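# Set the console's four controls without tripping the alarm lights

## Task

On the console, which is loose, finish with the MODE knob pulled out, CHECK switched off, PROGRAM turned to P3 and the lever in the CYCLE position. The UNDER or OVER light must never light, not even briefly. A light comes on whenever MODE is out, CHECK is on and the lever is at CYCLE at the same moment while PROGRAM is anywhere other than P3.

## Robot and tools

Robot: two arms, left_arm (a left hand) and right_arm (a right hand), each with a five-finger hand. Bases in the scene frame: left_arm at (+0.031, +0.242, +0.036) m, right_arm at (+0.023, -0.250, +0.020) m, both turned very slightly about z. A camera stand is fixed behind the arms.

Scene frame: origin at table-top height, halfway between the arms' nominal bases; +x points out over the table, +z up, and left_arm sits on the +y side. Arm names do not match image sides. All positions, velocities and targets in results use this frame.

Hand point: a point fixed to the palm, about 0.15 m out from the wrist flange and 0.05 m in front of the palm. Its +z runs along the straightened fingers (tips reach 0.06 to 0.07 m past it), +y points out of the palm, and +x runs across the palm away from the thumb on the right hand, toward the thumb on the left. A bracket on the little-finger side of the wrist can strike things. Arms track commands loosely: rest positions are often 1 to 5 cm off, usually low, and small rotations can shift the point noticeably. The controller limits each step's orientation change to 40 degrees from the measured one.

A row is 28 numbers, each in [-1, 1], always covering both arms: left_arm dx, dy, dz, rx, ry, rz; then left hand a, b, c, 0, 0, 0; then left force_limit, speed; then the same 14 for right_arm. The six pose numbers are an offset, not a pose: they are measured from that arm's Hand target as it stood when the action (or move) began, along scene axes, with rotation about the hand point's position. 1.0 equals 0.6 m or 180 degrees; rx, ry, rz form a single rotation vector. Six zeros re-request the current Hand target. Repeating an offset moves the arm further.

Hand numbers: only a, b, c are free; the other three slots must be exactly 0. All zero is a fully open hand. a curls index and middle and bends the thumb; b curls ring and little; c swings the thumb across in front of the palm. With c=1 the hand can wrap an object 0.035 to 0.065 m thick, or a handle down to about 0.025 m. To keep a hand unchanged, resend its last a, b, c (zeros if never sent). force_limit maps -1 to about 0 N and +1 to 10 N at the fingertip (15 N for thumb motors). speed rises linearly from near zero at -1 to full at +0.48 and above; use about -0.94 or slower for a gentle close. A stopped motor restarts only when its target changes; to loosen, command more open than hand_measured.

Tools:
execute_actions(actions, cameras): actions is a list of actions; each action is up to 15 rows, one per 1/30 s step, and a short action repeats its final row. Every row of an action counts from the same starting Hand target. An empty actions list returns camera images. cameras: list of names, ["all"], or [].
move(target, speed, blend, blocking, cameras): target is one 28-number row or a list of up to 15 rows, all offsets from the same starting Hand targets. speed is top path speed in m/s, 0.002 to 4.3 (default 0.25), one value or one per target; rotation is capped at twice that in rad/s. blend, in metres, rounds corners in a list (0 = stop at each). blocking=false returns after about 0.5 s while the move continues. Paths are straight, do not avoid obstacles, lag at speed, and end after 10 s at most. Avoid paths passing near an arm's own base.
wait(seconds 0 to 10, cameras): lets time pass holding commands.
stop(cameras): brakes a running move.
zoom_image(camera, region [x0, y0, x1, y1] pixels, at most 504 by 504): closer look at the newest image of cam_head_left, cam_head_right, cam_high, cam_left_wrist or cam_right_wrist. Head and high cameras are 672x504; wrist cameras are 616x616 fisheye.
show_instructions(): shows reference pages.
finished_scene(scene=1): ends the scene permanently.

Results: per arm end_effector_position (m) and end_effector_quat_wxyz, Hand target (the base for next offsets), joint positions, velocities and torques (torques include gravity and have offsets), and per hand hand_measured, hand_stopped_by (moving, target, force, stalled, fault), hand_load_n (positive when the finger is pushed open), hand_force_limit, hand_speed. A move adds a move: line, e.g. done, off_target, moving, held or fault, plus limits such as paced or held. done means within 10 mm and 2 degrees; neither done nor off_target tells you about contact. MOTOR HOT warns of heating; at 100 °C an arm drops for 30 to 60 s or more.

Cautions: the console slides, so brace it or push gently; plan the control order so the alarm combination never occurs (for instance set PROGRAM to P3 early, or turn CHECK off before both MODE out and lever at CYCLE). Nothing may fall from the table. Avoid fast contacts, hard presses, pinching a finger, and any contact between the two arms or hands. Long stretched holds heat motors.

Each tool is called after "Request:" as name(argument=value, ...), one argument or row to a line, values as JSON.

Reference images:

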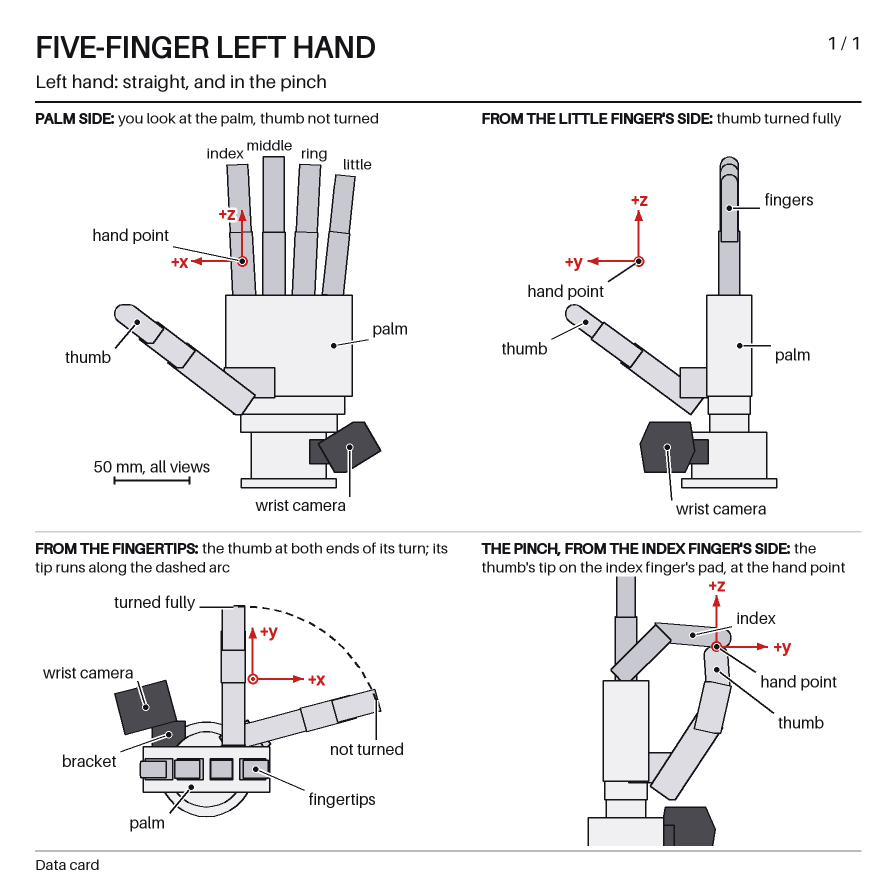

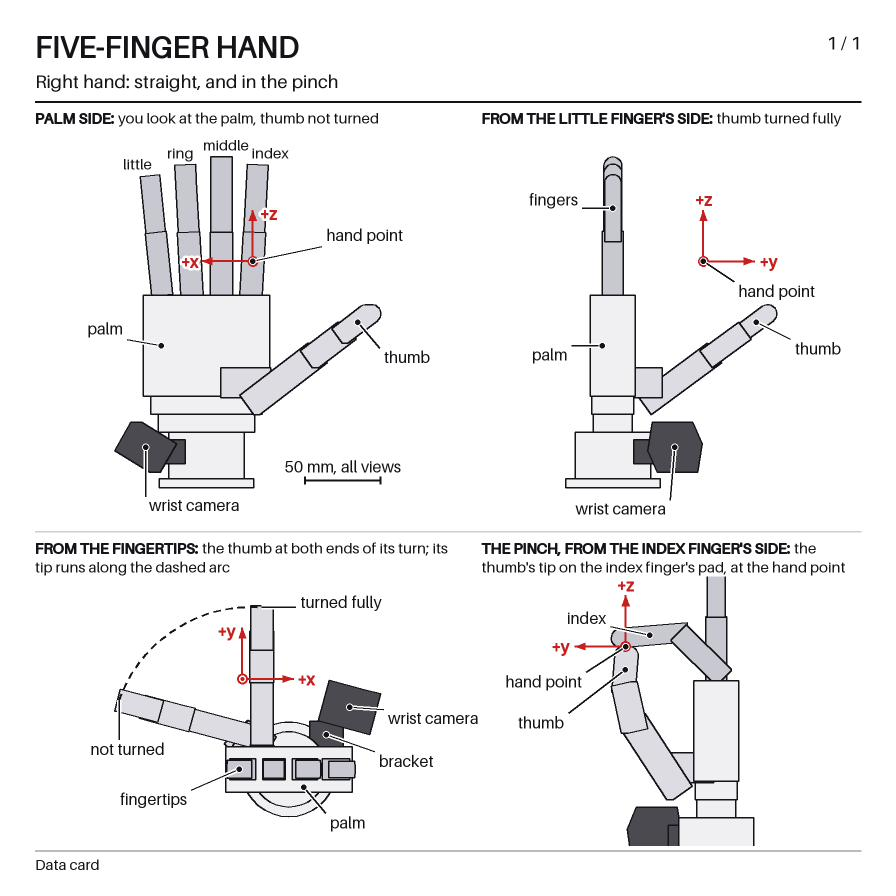

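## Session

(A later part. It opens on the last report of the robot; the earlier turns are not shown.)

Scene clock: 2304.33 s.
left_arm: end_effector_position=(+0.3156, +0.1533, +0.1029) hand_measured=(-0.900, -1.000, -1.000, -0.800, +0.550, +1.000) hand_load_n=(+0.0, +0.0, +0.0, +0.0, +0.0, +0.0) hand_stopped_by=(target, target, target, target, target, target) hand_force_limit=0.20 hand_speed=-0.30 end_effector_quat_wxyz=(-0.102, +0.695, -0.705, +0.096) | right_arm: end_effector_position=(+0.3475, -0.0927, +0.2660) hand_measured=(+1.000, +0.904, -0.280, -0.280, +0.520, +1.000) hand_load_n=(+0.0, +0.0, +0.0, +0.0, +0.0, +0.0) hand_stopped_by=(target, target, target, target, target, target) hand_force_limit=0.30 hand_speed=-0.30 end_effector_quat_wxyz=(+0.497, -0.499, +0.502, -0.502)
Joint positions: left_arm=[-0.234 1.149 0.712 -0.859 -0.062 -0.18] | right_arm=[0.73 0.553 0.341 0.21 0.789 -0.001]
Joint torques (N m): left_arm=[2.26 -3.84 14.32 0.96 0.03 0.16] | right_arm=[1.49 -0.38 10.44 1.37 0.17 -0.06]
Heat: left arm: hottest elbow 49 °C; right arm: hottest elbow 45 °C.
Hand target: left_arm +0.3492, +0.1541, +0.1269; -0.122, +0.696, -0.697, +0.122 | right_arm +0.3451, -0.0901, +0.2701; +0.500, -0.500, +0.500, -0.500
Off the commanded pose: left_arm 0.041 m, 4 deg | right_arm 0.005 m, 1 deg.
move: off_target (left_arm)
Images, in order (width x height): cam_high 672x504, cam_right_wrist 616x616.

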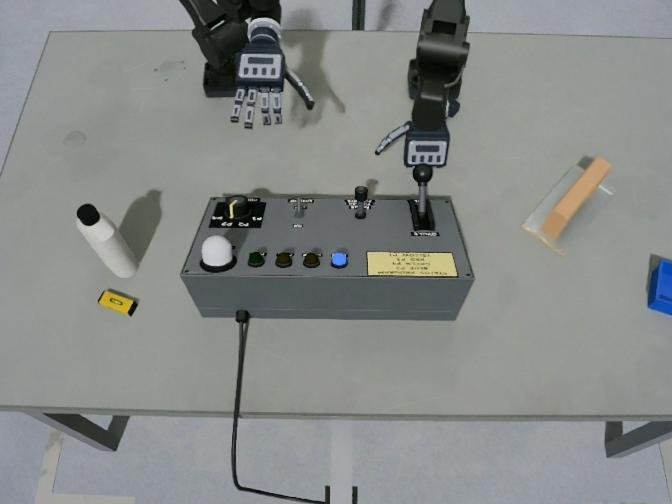

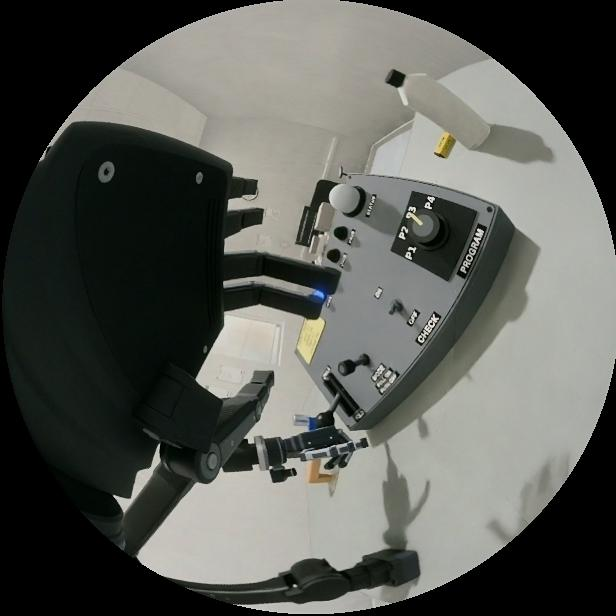

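Request:
move(
  target=[0.035,0.0,0.03,0,0.0,0, 1,1,0,0,0,0, 0.2,-0.3, 0,0,0,0,0,0, 0.64,0,0,0,0,0, 0.3,-0.3],
  speed=0.06,
  cameras=["cam_right_wrist", "cam_high"],
)

Request:
zoom_image(
  camera="cam_right_wrist",
  region=[180, 330, 410, 560],
)

Scene clock: 2316.63 s.
left_arm: end_effector_position=(+0.3138, +0.1544, +0.1077) hand_measured=(-0.900, -1.000, -1.000, -0.800, +0.550, +1.000) hand_load_n=(+0.0, +0.0, +0.0, +0.0, +0.0, +0.0) hand_stopped_by=(target, target, target, target, target, target) hand_force_limit=0.20 hand_speed=-0.30 end_effector_quat_wxyz=(-0.082, +0.694, -0.712, +0.072) | right_arm: end_effector_position=(+0.3475, -0.0927, +0.2660) hand_measured=(+1.000, +0.904, -0.280, -0.280, +0.520, +1.000) hand_load_n=(+0.0, +0.0, +0.0, +0.0, +0.0, -0.5) hand_stopped_by=(target, target, target, target, target, target) hand_force_limit=0.30 hand_speed=-0.30 end_effector_quat_wxyz=(+0.497, -0.499, +0.502, -0.502)
Joint positions: left_arm=[-0.229 1.188 0.757 -0.927 -0.054 -0.167] | right_arm=[0.73 0.553 0.341 0.21 0.789 -0.001]
Joint torques (N m): left_arm=[1.67 -5.25 17.42 1.57 -0.1 0.14] | right_arm=[1.38 -0.09 10.44 1.32 0.15 -0.04]
Heat: left arm: hottest elbow 53 °C; right arm: hottest elbow 45 °C.
Hand target: left_arm +0.3702, +0.1541, +0.1449; -0.122, +0.696, -0.697, +0.122 | right_arm +0.3451, -0.0901, +0.2701; +0.500, -0.500, +0.500, -0.500
Off the commanded pose: left_arm 0.068 m, 8 deg | right_arm 0.005 m, 1 deg.
move: off_target (left_arm)
Images, in order (width x height): cam_high 672x504, cam_right_wrist 616x616.

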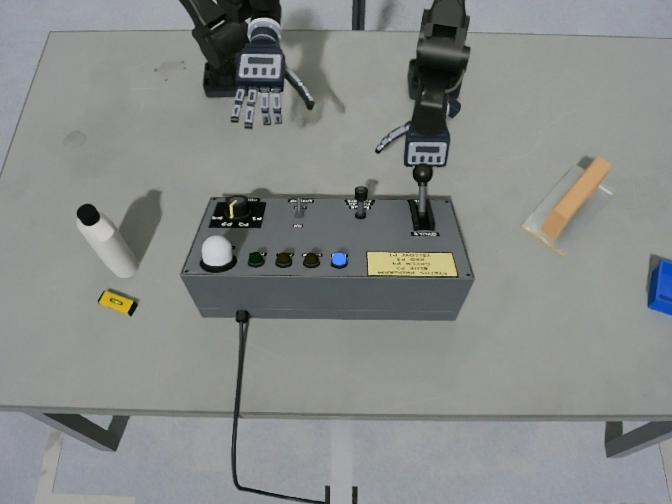

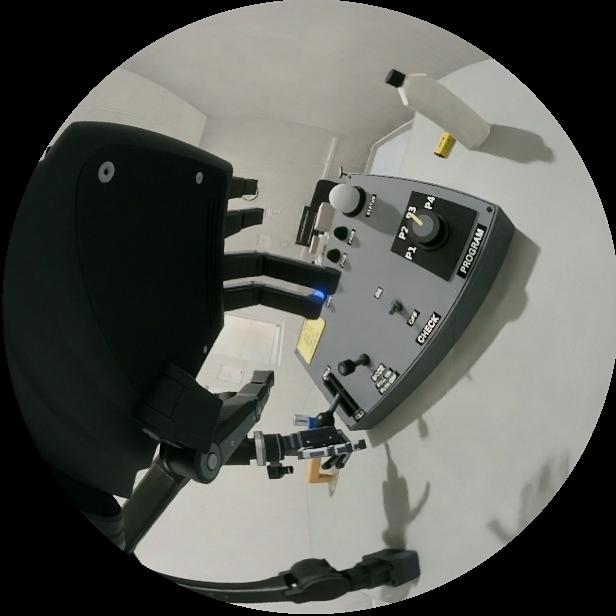

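Scaled by 2.191 from the camera's 616x616 image, which has a finer 880x880 frame.

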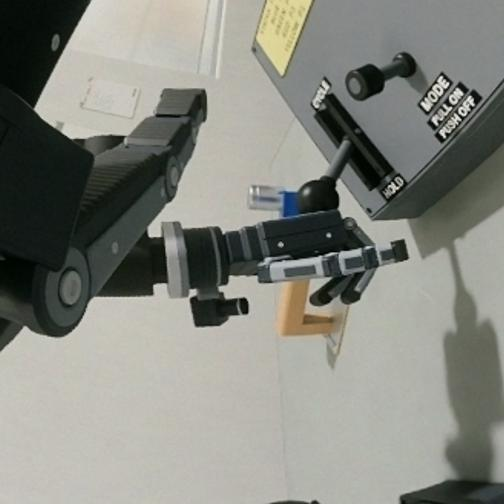

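Request:
move(
  target=[0.03,0.0,0.05,0,0.0,0, 1,1,0,0,0,0, 0.2,-0.3, 0,0,0,0,0,0, 0.64,0,0,0,0,0, 0.3,-0.3],
  speed=0.06,
  cameras=["cam_right_wrist", "cam_high"],
)

Request:
zoom_image(
  camera="cam_right_wrist",
  region=[180, 330, 410, 560],
)

Scene clock: 2389.93 s.
left_arm: end_effector_position=(+0.3599, +0.1530, +0.1619) hand_measured=(-0.900, -1.000, -1.000, -0.800, +0.550, +1.000) hand_load_n=(+0.0, +0.0, +0.0, +0.0, +0.0, +0.0) hand_stopped_by=(target, target, target, target, target, target) hand_force_limit=0.20 hand_speed=-0.30 end_effector_quat_wxyz=(-0.106, +0.696, -0.703, +0.102) | right_arm: end_effector_position=(+0.3475, -0.0927, +0.2660) hand_measured=(+1.000, +0.904, -0.280, -0.280, +0.520, +1.000) hand_load_n=(+0.0, +0.0, +0.0, +0.0, +0.0, +0.0) hand_stopped_by=(target, target, target, target, target, target) hand_force_limit=0.30 hand_speed=-0.30 end_effector_quat_wxyz=(+0.497, -0.499, +0.502, -0.502)
Joint positions: left_arm=[-0.208 1.199 0.915 -0.996 -0.055 -0.158] | right_arm=[0.73 0.553 0.341 0.21 0.789 -0.001]
Joint torques (N m): left_arm=[1.44 -3.78 13.11 1.66 0.01 0.15] | right_arm=[1.67 -0.15 10.48 1.39 0.16 -0.05]
Heat: left arm: hottest elbow 76 °C; right arm: hottest elbow 45 °C.
Hand target: left_arm +0.3882, +0.1541, +0.1749; -0.122, +0.696, -0.696, +0.122 | right_arm +0.3451, -0.0901, +0.2701; +0.500, -0.500, +0.500, -0.500
Off the commanded pose: left_arm 0.031 m, 3 deg | right_arm 0.005 m, 1 deg.
move: off_target (left_arm)
Images, in order (width x height): cam_high 672x504, cam_right_wrist 616x616.

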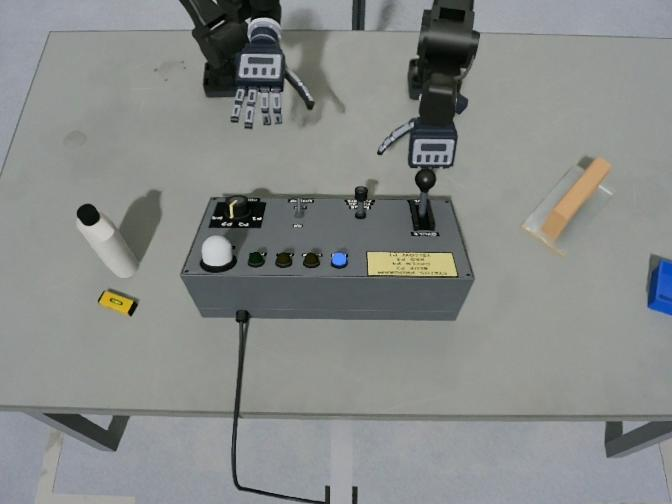

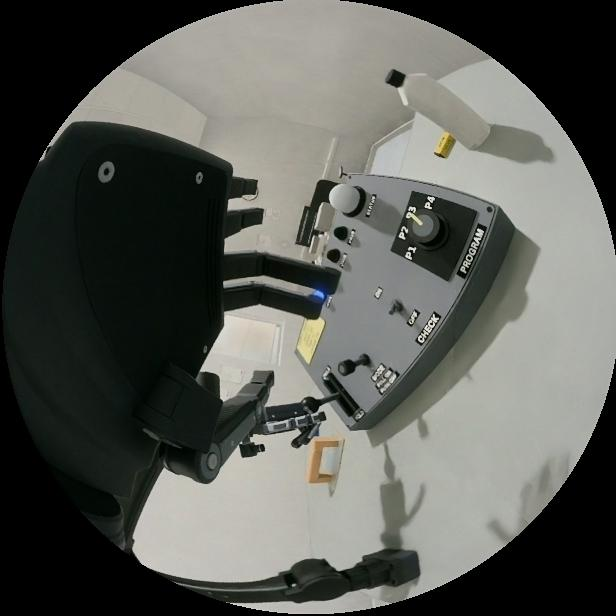

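Scaled by 2.191 from the camera's 616x616 image, which has a finer 880x880 frame.

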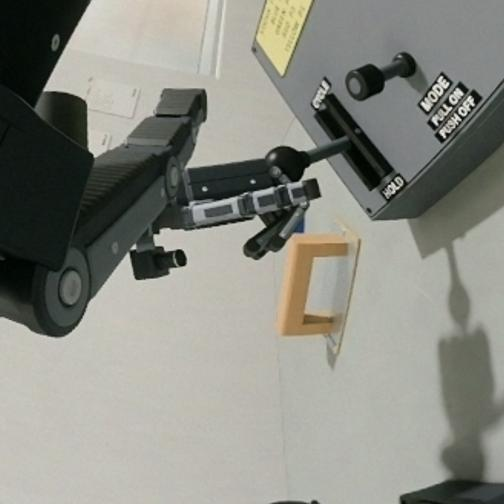

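Request:
move(
  target=[0.035,0.0,-0.05,0,0.0,0, 1,1,0,0,0,0, 0.2,-0.3, 0,0,0,0,0,0, 0.64,0,0,0,0,0, 0.3,-0.3],
  speed=0.1,
  cameras=["cam_right_wrist", "cam_high"],
)

Request:
zoom_image(
  camera="cam_right_wrist",
  region=[180, 330, 410, 560],
)

Scene clock: 2401.80 s.
left_arm: end_effector_position=(+0.3930, +0.1514, +0.1625) hand_measured=(-0.900, -1.000, -1.000, -0.800, +0.550, +1.000) hand_load_n=(+0.0, +0.0, +0.5, +0.0, +0.0, +0.0) hand_stopped_by=(target, target, target, target, target, target) hand_force_limit=0.20 hand_speed=-0.30 end_effector_quat_wxyz=(-0.126, +0.694, -0.697, +0.129) | right_arm: end_effector_position=(+0.3475, -0.0927, +0.2660) hand_measured=(+1.000, +0.904, -0.280, -0.280, +0.520, +1.000) hand_load_n=(-0.5, +0.0, +0.0, +0.0, +0.0, -0.5) hand_stopped_by=(target, target, target, target, target, target) hand_force_limit=0.30 hand_speed=-0.30 end_effector_quat_wxyz=(+0.497, -0.499, +0.502, -0.502)
Joint positions: left_arm=[-0.197 1.24 0.944 -0.916 -0.054 -0.152] | right_arm=[0.73 0.553 0.341 0.21 0.789 -0.001]
Joint torques (N m): left_arm=[0.79 -1.38 9.57 2.19 0.16 0.15] | right_arm=[1.61 0.03 10.51 1.42 0.18 -0.06]
Heat: left arm: hottest elbow 72 °C; right arm: hottest elbow 46 °C.
Hand target: left_arm +0.4092, +0.1540, +0.1449; -0.122, +0.696, -0.697, +0.122 | right_arm +0.3451, -0.0901, +0.2701; +0.500, -0.500, +0.500, -0.500
Off the commanded pose: left_arm 0.024 m, 1 deg | right_arm 0.005 m, 1 deg.
move: off_target (left_arm)
Images, in order (width x height): cam_high 672x504, cam_right_wrist 616x616.

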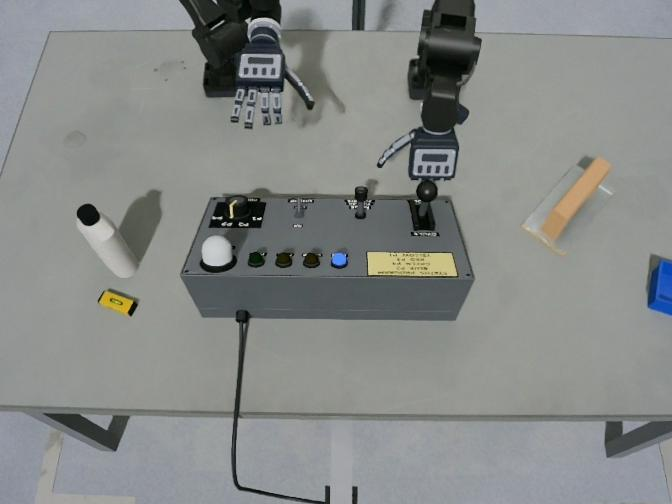

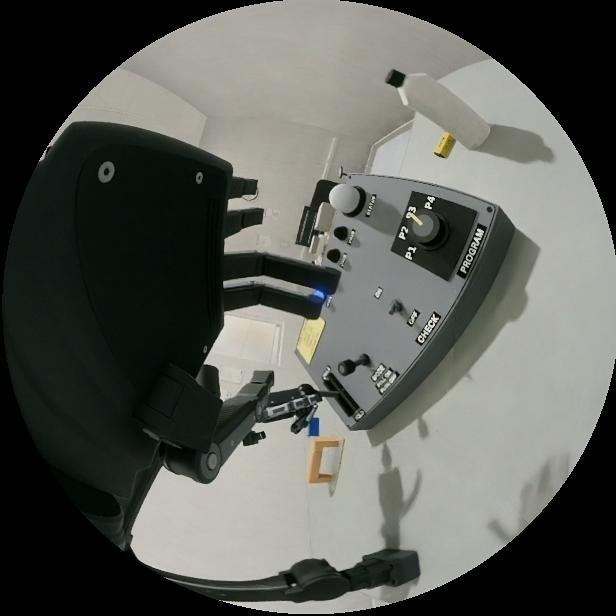

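Scaled by 2.191 from the camera's 616x616 image, which has a finer 880x880 frame.

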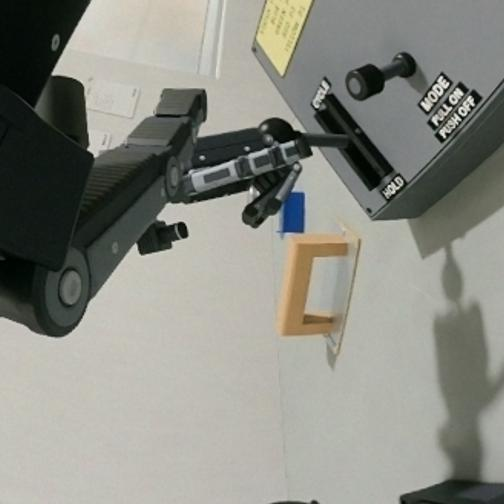

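Request:
move(
  target=[0.03,0.0,0.0,0,0.0,0, 1,1,0,0,0,0, 0.2,-0.3, 0,0,0,0,0,0, 0.64,0,0,0,0,0, 0.3,-0.3],
  speed=0.06,
  cameras=["cam_right_wrist", "cam_high"],
)

Request:
zoom_image(
  camera="cam_right_wrist",
  region=[180, 330, 410, 560],
)

Request:
zoom_image(
  camera="cam_high",
  region=[360, 80, 500, 240],
)

Scene clock: 2409.93 s.
left_arm: end_effector_position=(+0.3932, +0.1523, +0.1620) hand_measured=(-0.900, -1.000, -1.000, -0.800, +0.550, +1.000) hand_load_n=(+0.0, +0.0, +0.5, +0.0, +0.0, +0.0) hand_stopped_by=(target, target, target, target, target, target) hand_force_limit=0.20 hand_speed=-0.30 end_effector_quat_wxyz=(-0.121, +0.692, -0.701, +0.122) | right_arm: end_effector_position=(+0.3475, -0.0927, +0.2660) hand_measured=(+1.000, +0.904, -0.280, -0.280, +0.520, +1.000) hand_load_n=(+0.0, +0.0, +0.0, +0.0, +0.0, +0.0) hand_stopped_by=(target, target, target, target, target, target) hand_force_limit=0.30 hand_speed=-0.30 end_effector_quat_wxyz=(+0.497, -0.499, +0.502, -0.502)
Joint positions: left_arm=[-0.195 1.254 0.956 -0.932 -0.051 -0.141] | right_arm=[0.73 0.553 0.341 0.21 0.789 -0.001]
Joint torques (N m): left_arm=[2.08 1.44 11.99 3.1 0.19 0.12] | right_arm=[1.67 -0.32 10.48 1.43 0.15 -0.06]
Heat: left arm: hottest elbow 67 °C; right arm: hottest elbow 46 °C.
Hand target: left_arm +0.4271, +0.1541, +0.1449; -0.122, +0.696, -0.697, +0.122 | right_arm +0.3451, -0.0901, +0.2701; +0.500, -0.500, +0.500, -0.500
Off the commanded pose: left_arm 0.038 m, 1 deg | right_arm 0.005 m, 1 deg.
move: off_target (left_arm)
Images, in order (width x height): cam_high 672x504, cam_right_wrist 616x616.

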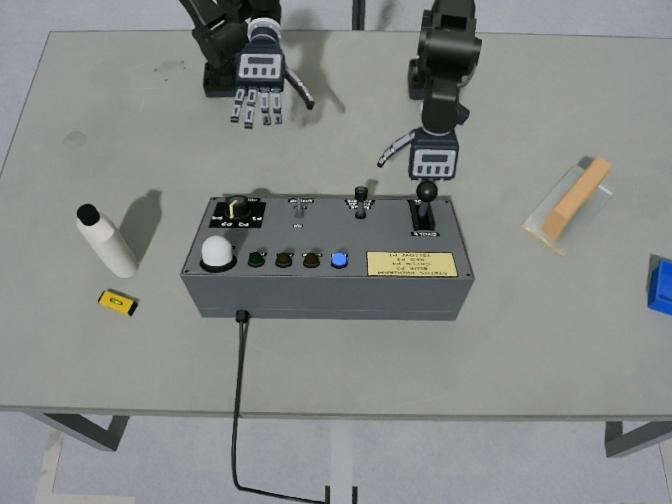

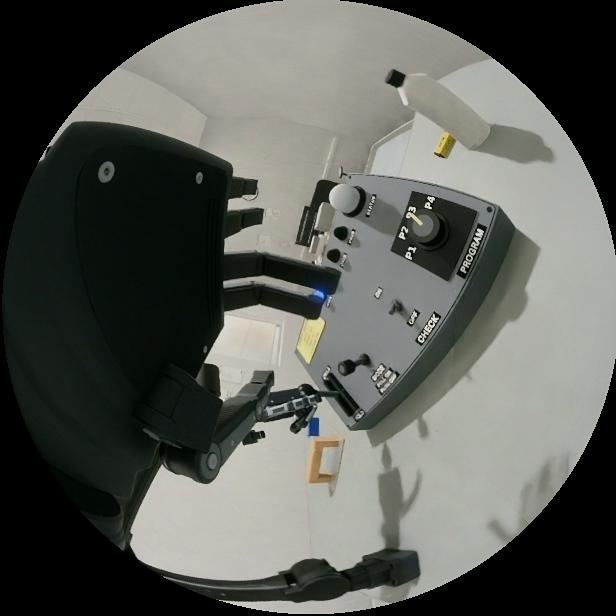

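Scaled by 2.191 from the camera's 616x616 image, which has a finer 880x880 frame.

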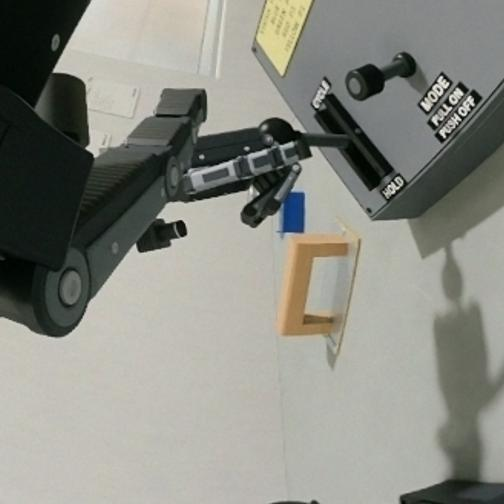

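Scaled by 3.150.

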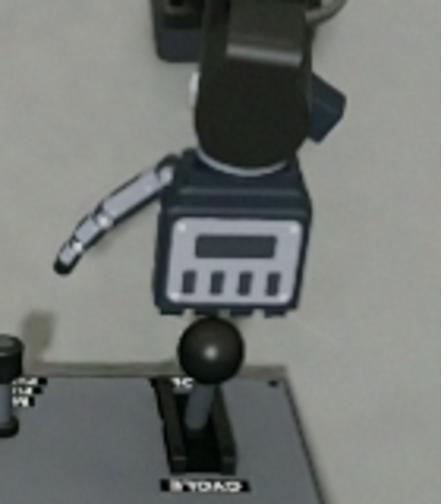

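Request:
move(
  target=[-0.17,0.0,0.06,0,0.0,0, 1,1,0,0,0,0, 0.2,-0.3, 0,0,0,0,0,0, 0.64,0,0,0,0,0, 0.3,-0.3],
  speed=0.12,
  cameras=["cam_right_wrist", "cam_high", "cam_head_left"],
)

Request:
zoom_image(
  camera="cam_right_wrist",
  region=[250, 330, 410, 490],
)

Request:
zoom_image(
  camera="cam_high",
  region=[180, 150, 480, 325],
)

Scene clock: 2420.97 s.
left_arm: end_effector_position=(+0.3287, +0.1592, +0.1783) hand_measured=(-0.900, -1.000, -1.000, -0.800, +0.550, +1.000) hand_load_n=(+0.0, +0.0, +0.0, +0.5, -0.5, +0.0) hand_stopped_by=(target, target, target, target, target, target) hand_force_limit=0.20 hand_speed=-0.30 end_effector_quat_wxyz=(-0.122, +0.698, -0.695, +0.120) | right_arm: end_effector_position=(+0.3475, -0.0927, +0.2660) hand_measured=(+1.000, +0.904, -0.280, -0.280, +0.520, +1.000) hand_load_n=(+0.0, +0.0, +0.0, +0.0, +0.0, +0.0) hand_stopped_by=(target, target, target, target, target, target) hand_force_limit=0.30 hand_speed=-0.30 end_effector_quat_wxyz=(+0.497, -0.499, +0.502, -0.502)
Joint positions: left_arm=[-0.209 1.057 0.851 -1.027 -0.064 -0.171] | right_arm=[0.73 0.553 0.341 0.21 0.789 -0.001]
Joint velocities: left_arm=[-0.015 -0.005 -0.002 -0.007 -0.037 -0.154] | right_arm=[within noise]
Joint torques (N m): left_arm=[-0.91 -3.43 8.8 0.29 0.01 -0.05] | right_arm=[1.26 0.03 10.47 1.44 0.15 -0.05]
Heat: left arm: hottest elbow 63 °C; right arm: hottest elbow 46 °C.
Hand target: left_arm +0.3252, +0.1541, +0.1809; -0.122, +0.696, -0.697, +0.122 | right_arm +0.3451, -0.0901, +0.2701; +0.500, -0.500, +0.500, -0.500
Off the commanded pose: left_arm 0.007 m, 0 deg | right_arm 0.005 m, 1 deg.
move: done
Images, in order (width x height): cam_head_left 672x504, cam_high 672x504, cam_right_wrist 616x616.

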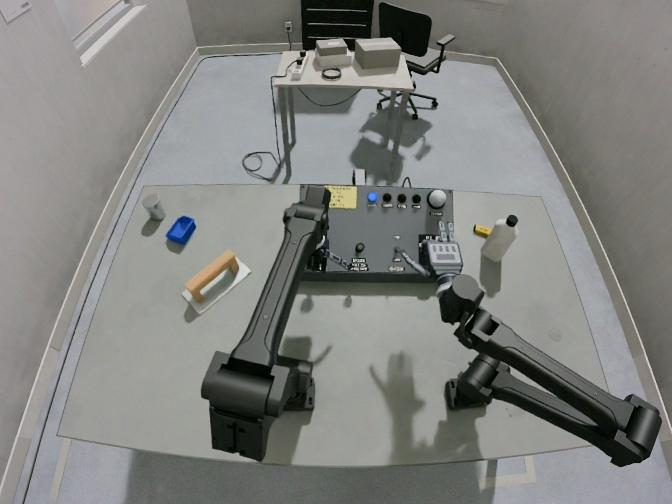

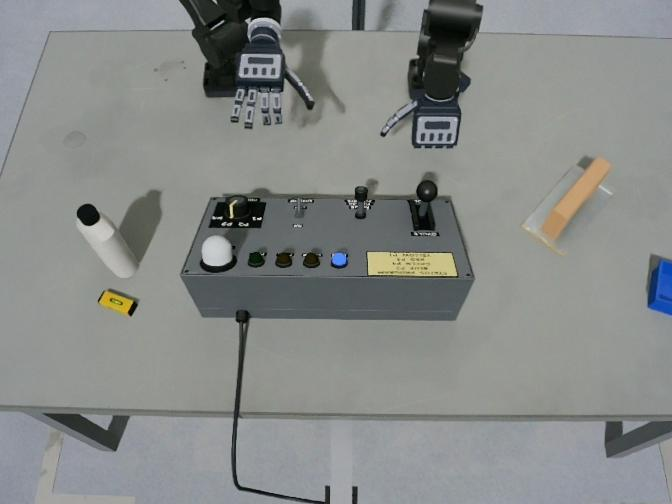

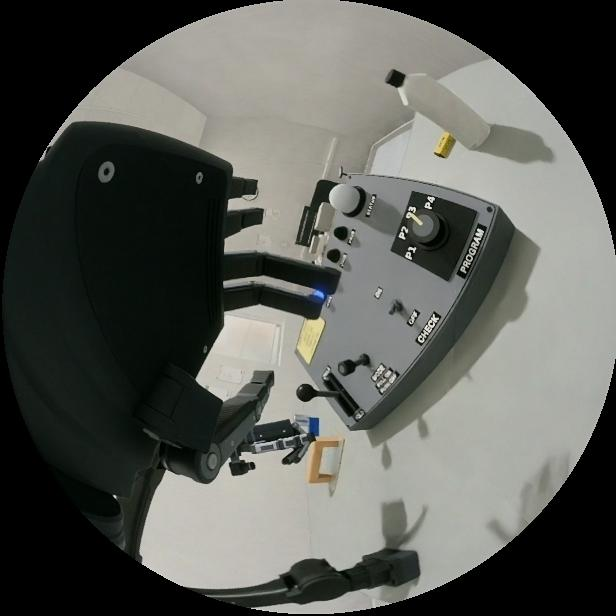

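Scaled by 3.150 from the camera's 616x616 image, which has a finer 880x880 frame.

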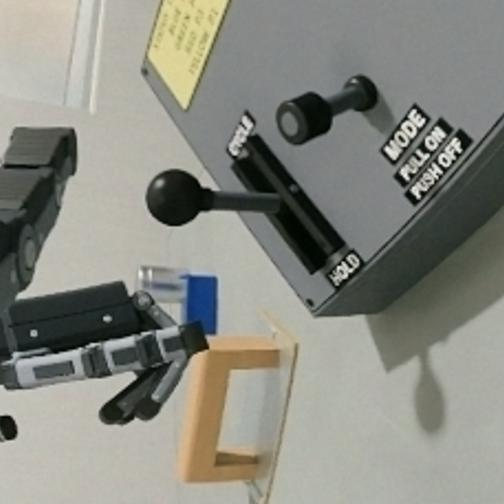

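Scaled by 1.680.

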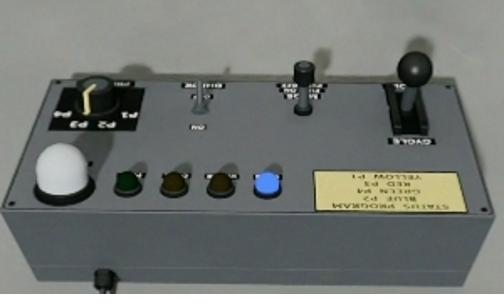

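Request:
finished_scene(
)

The scene is finished: the task was done.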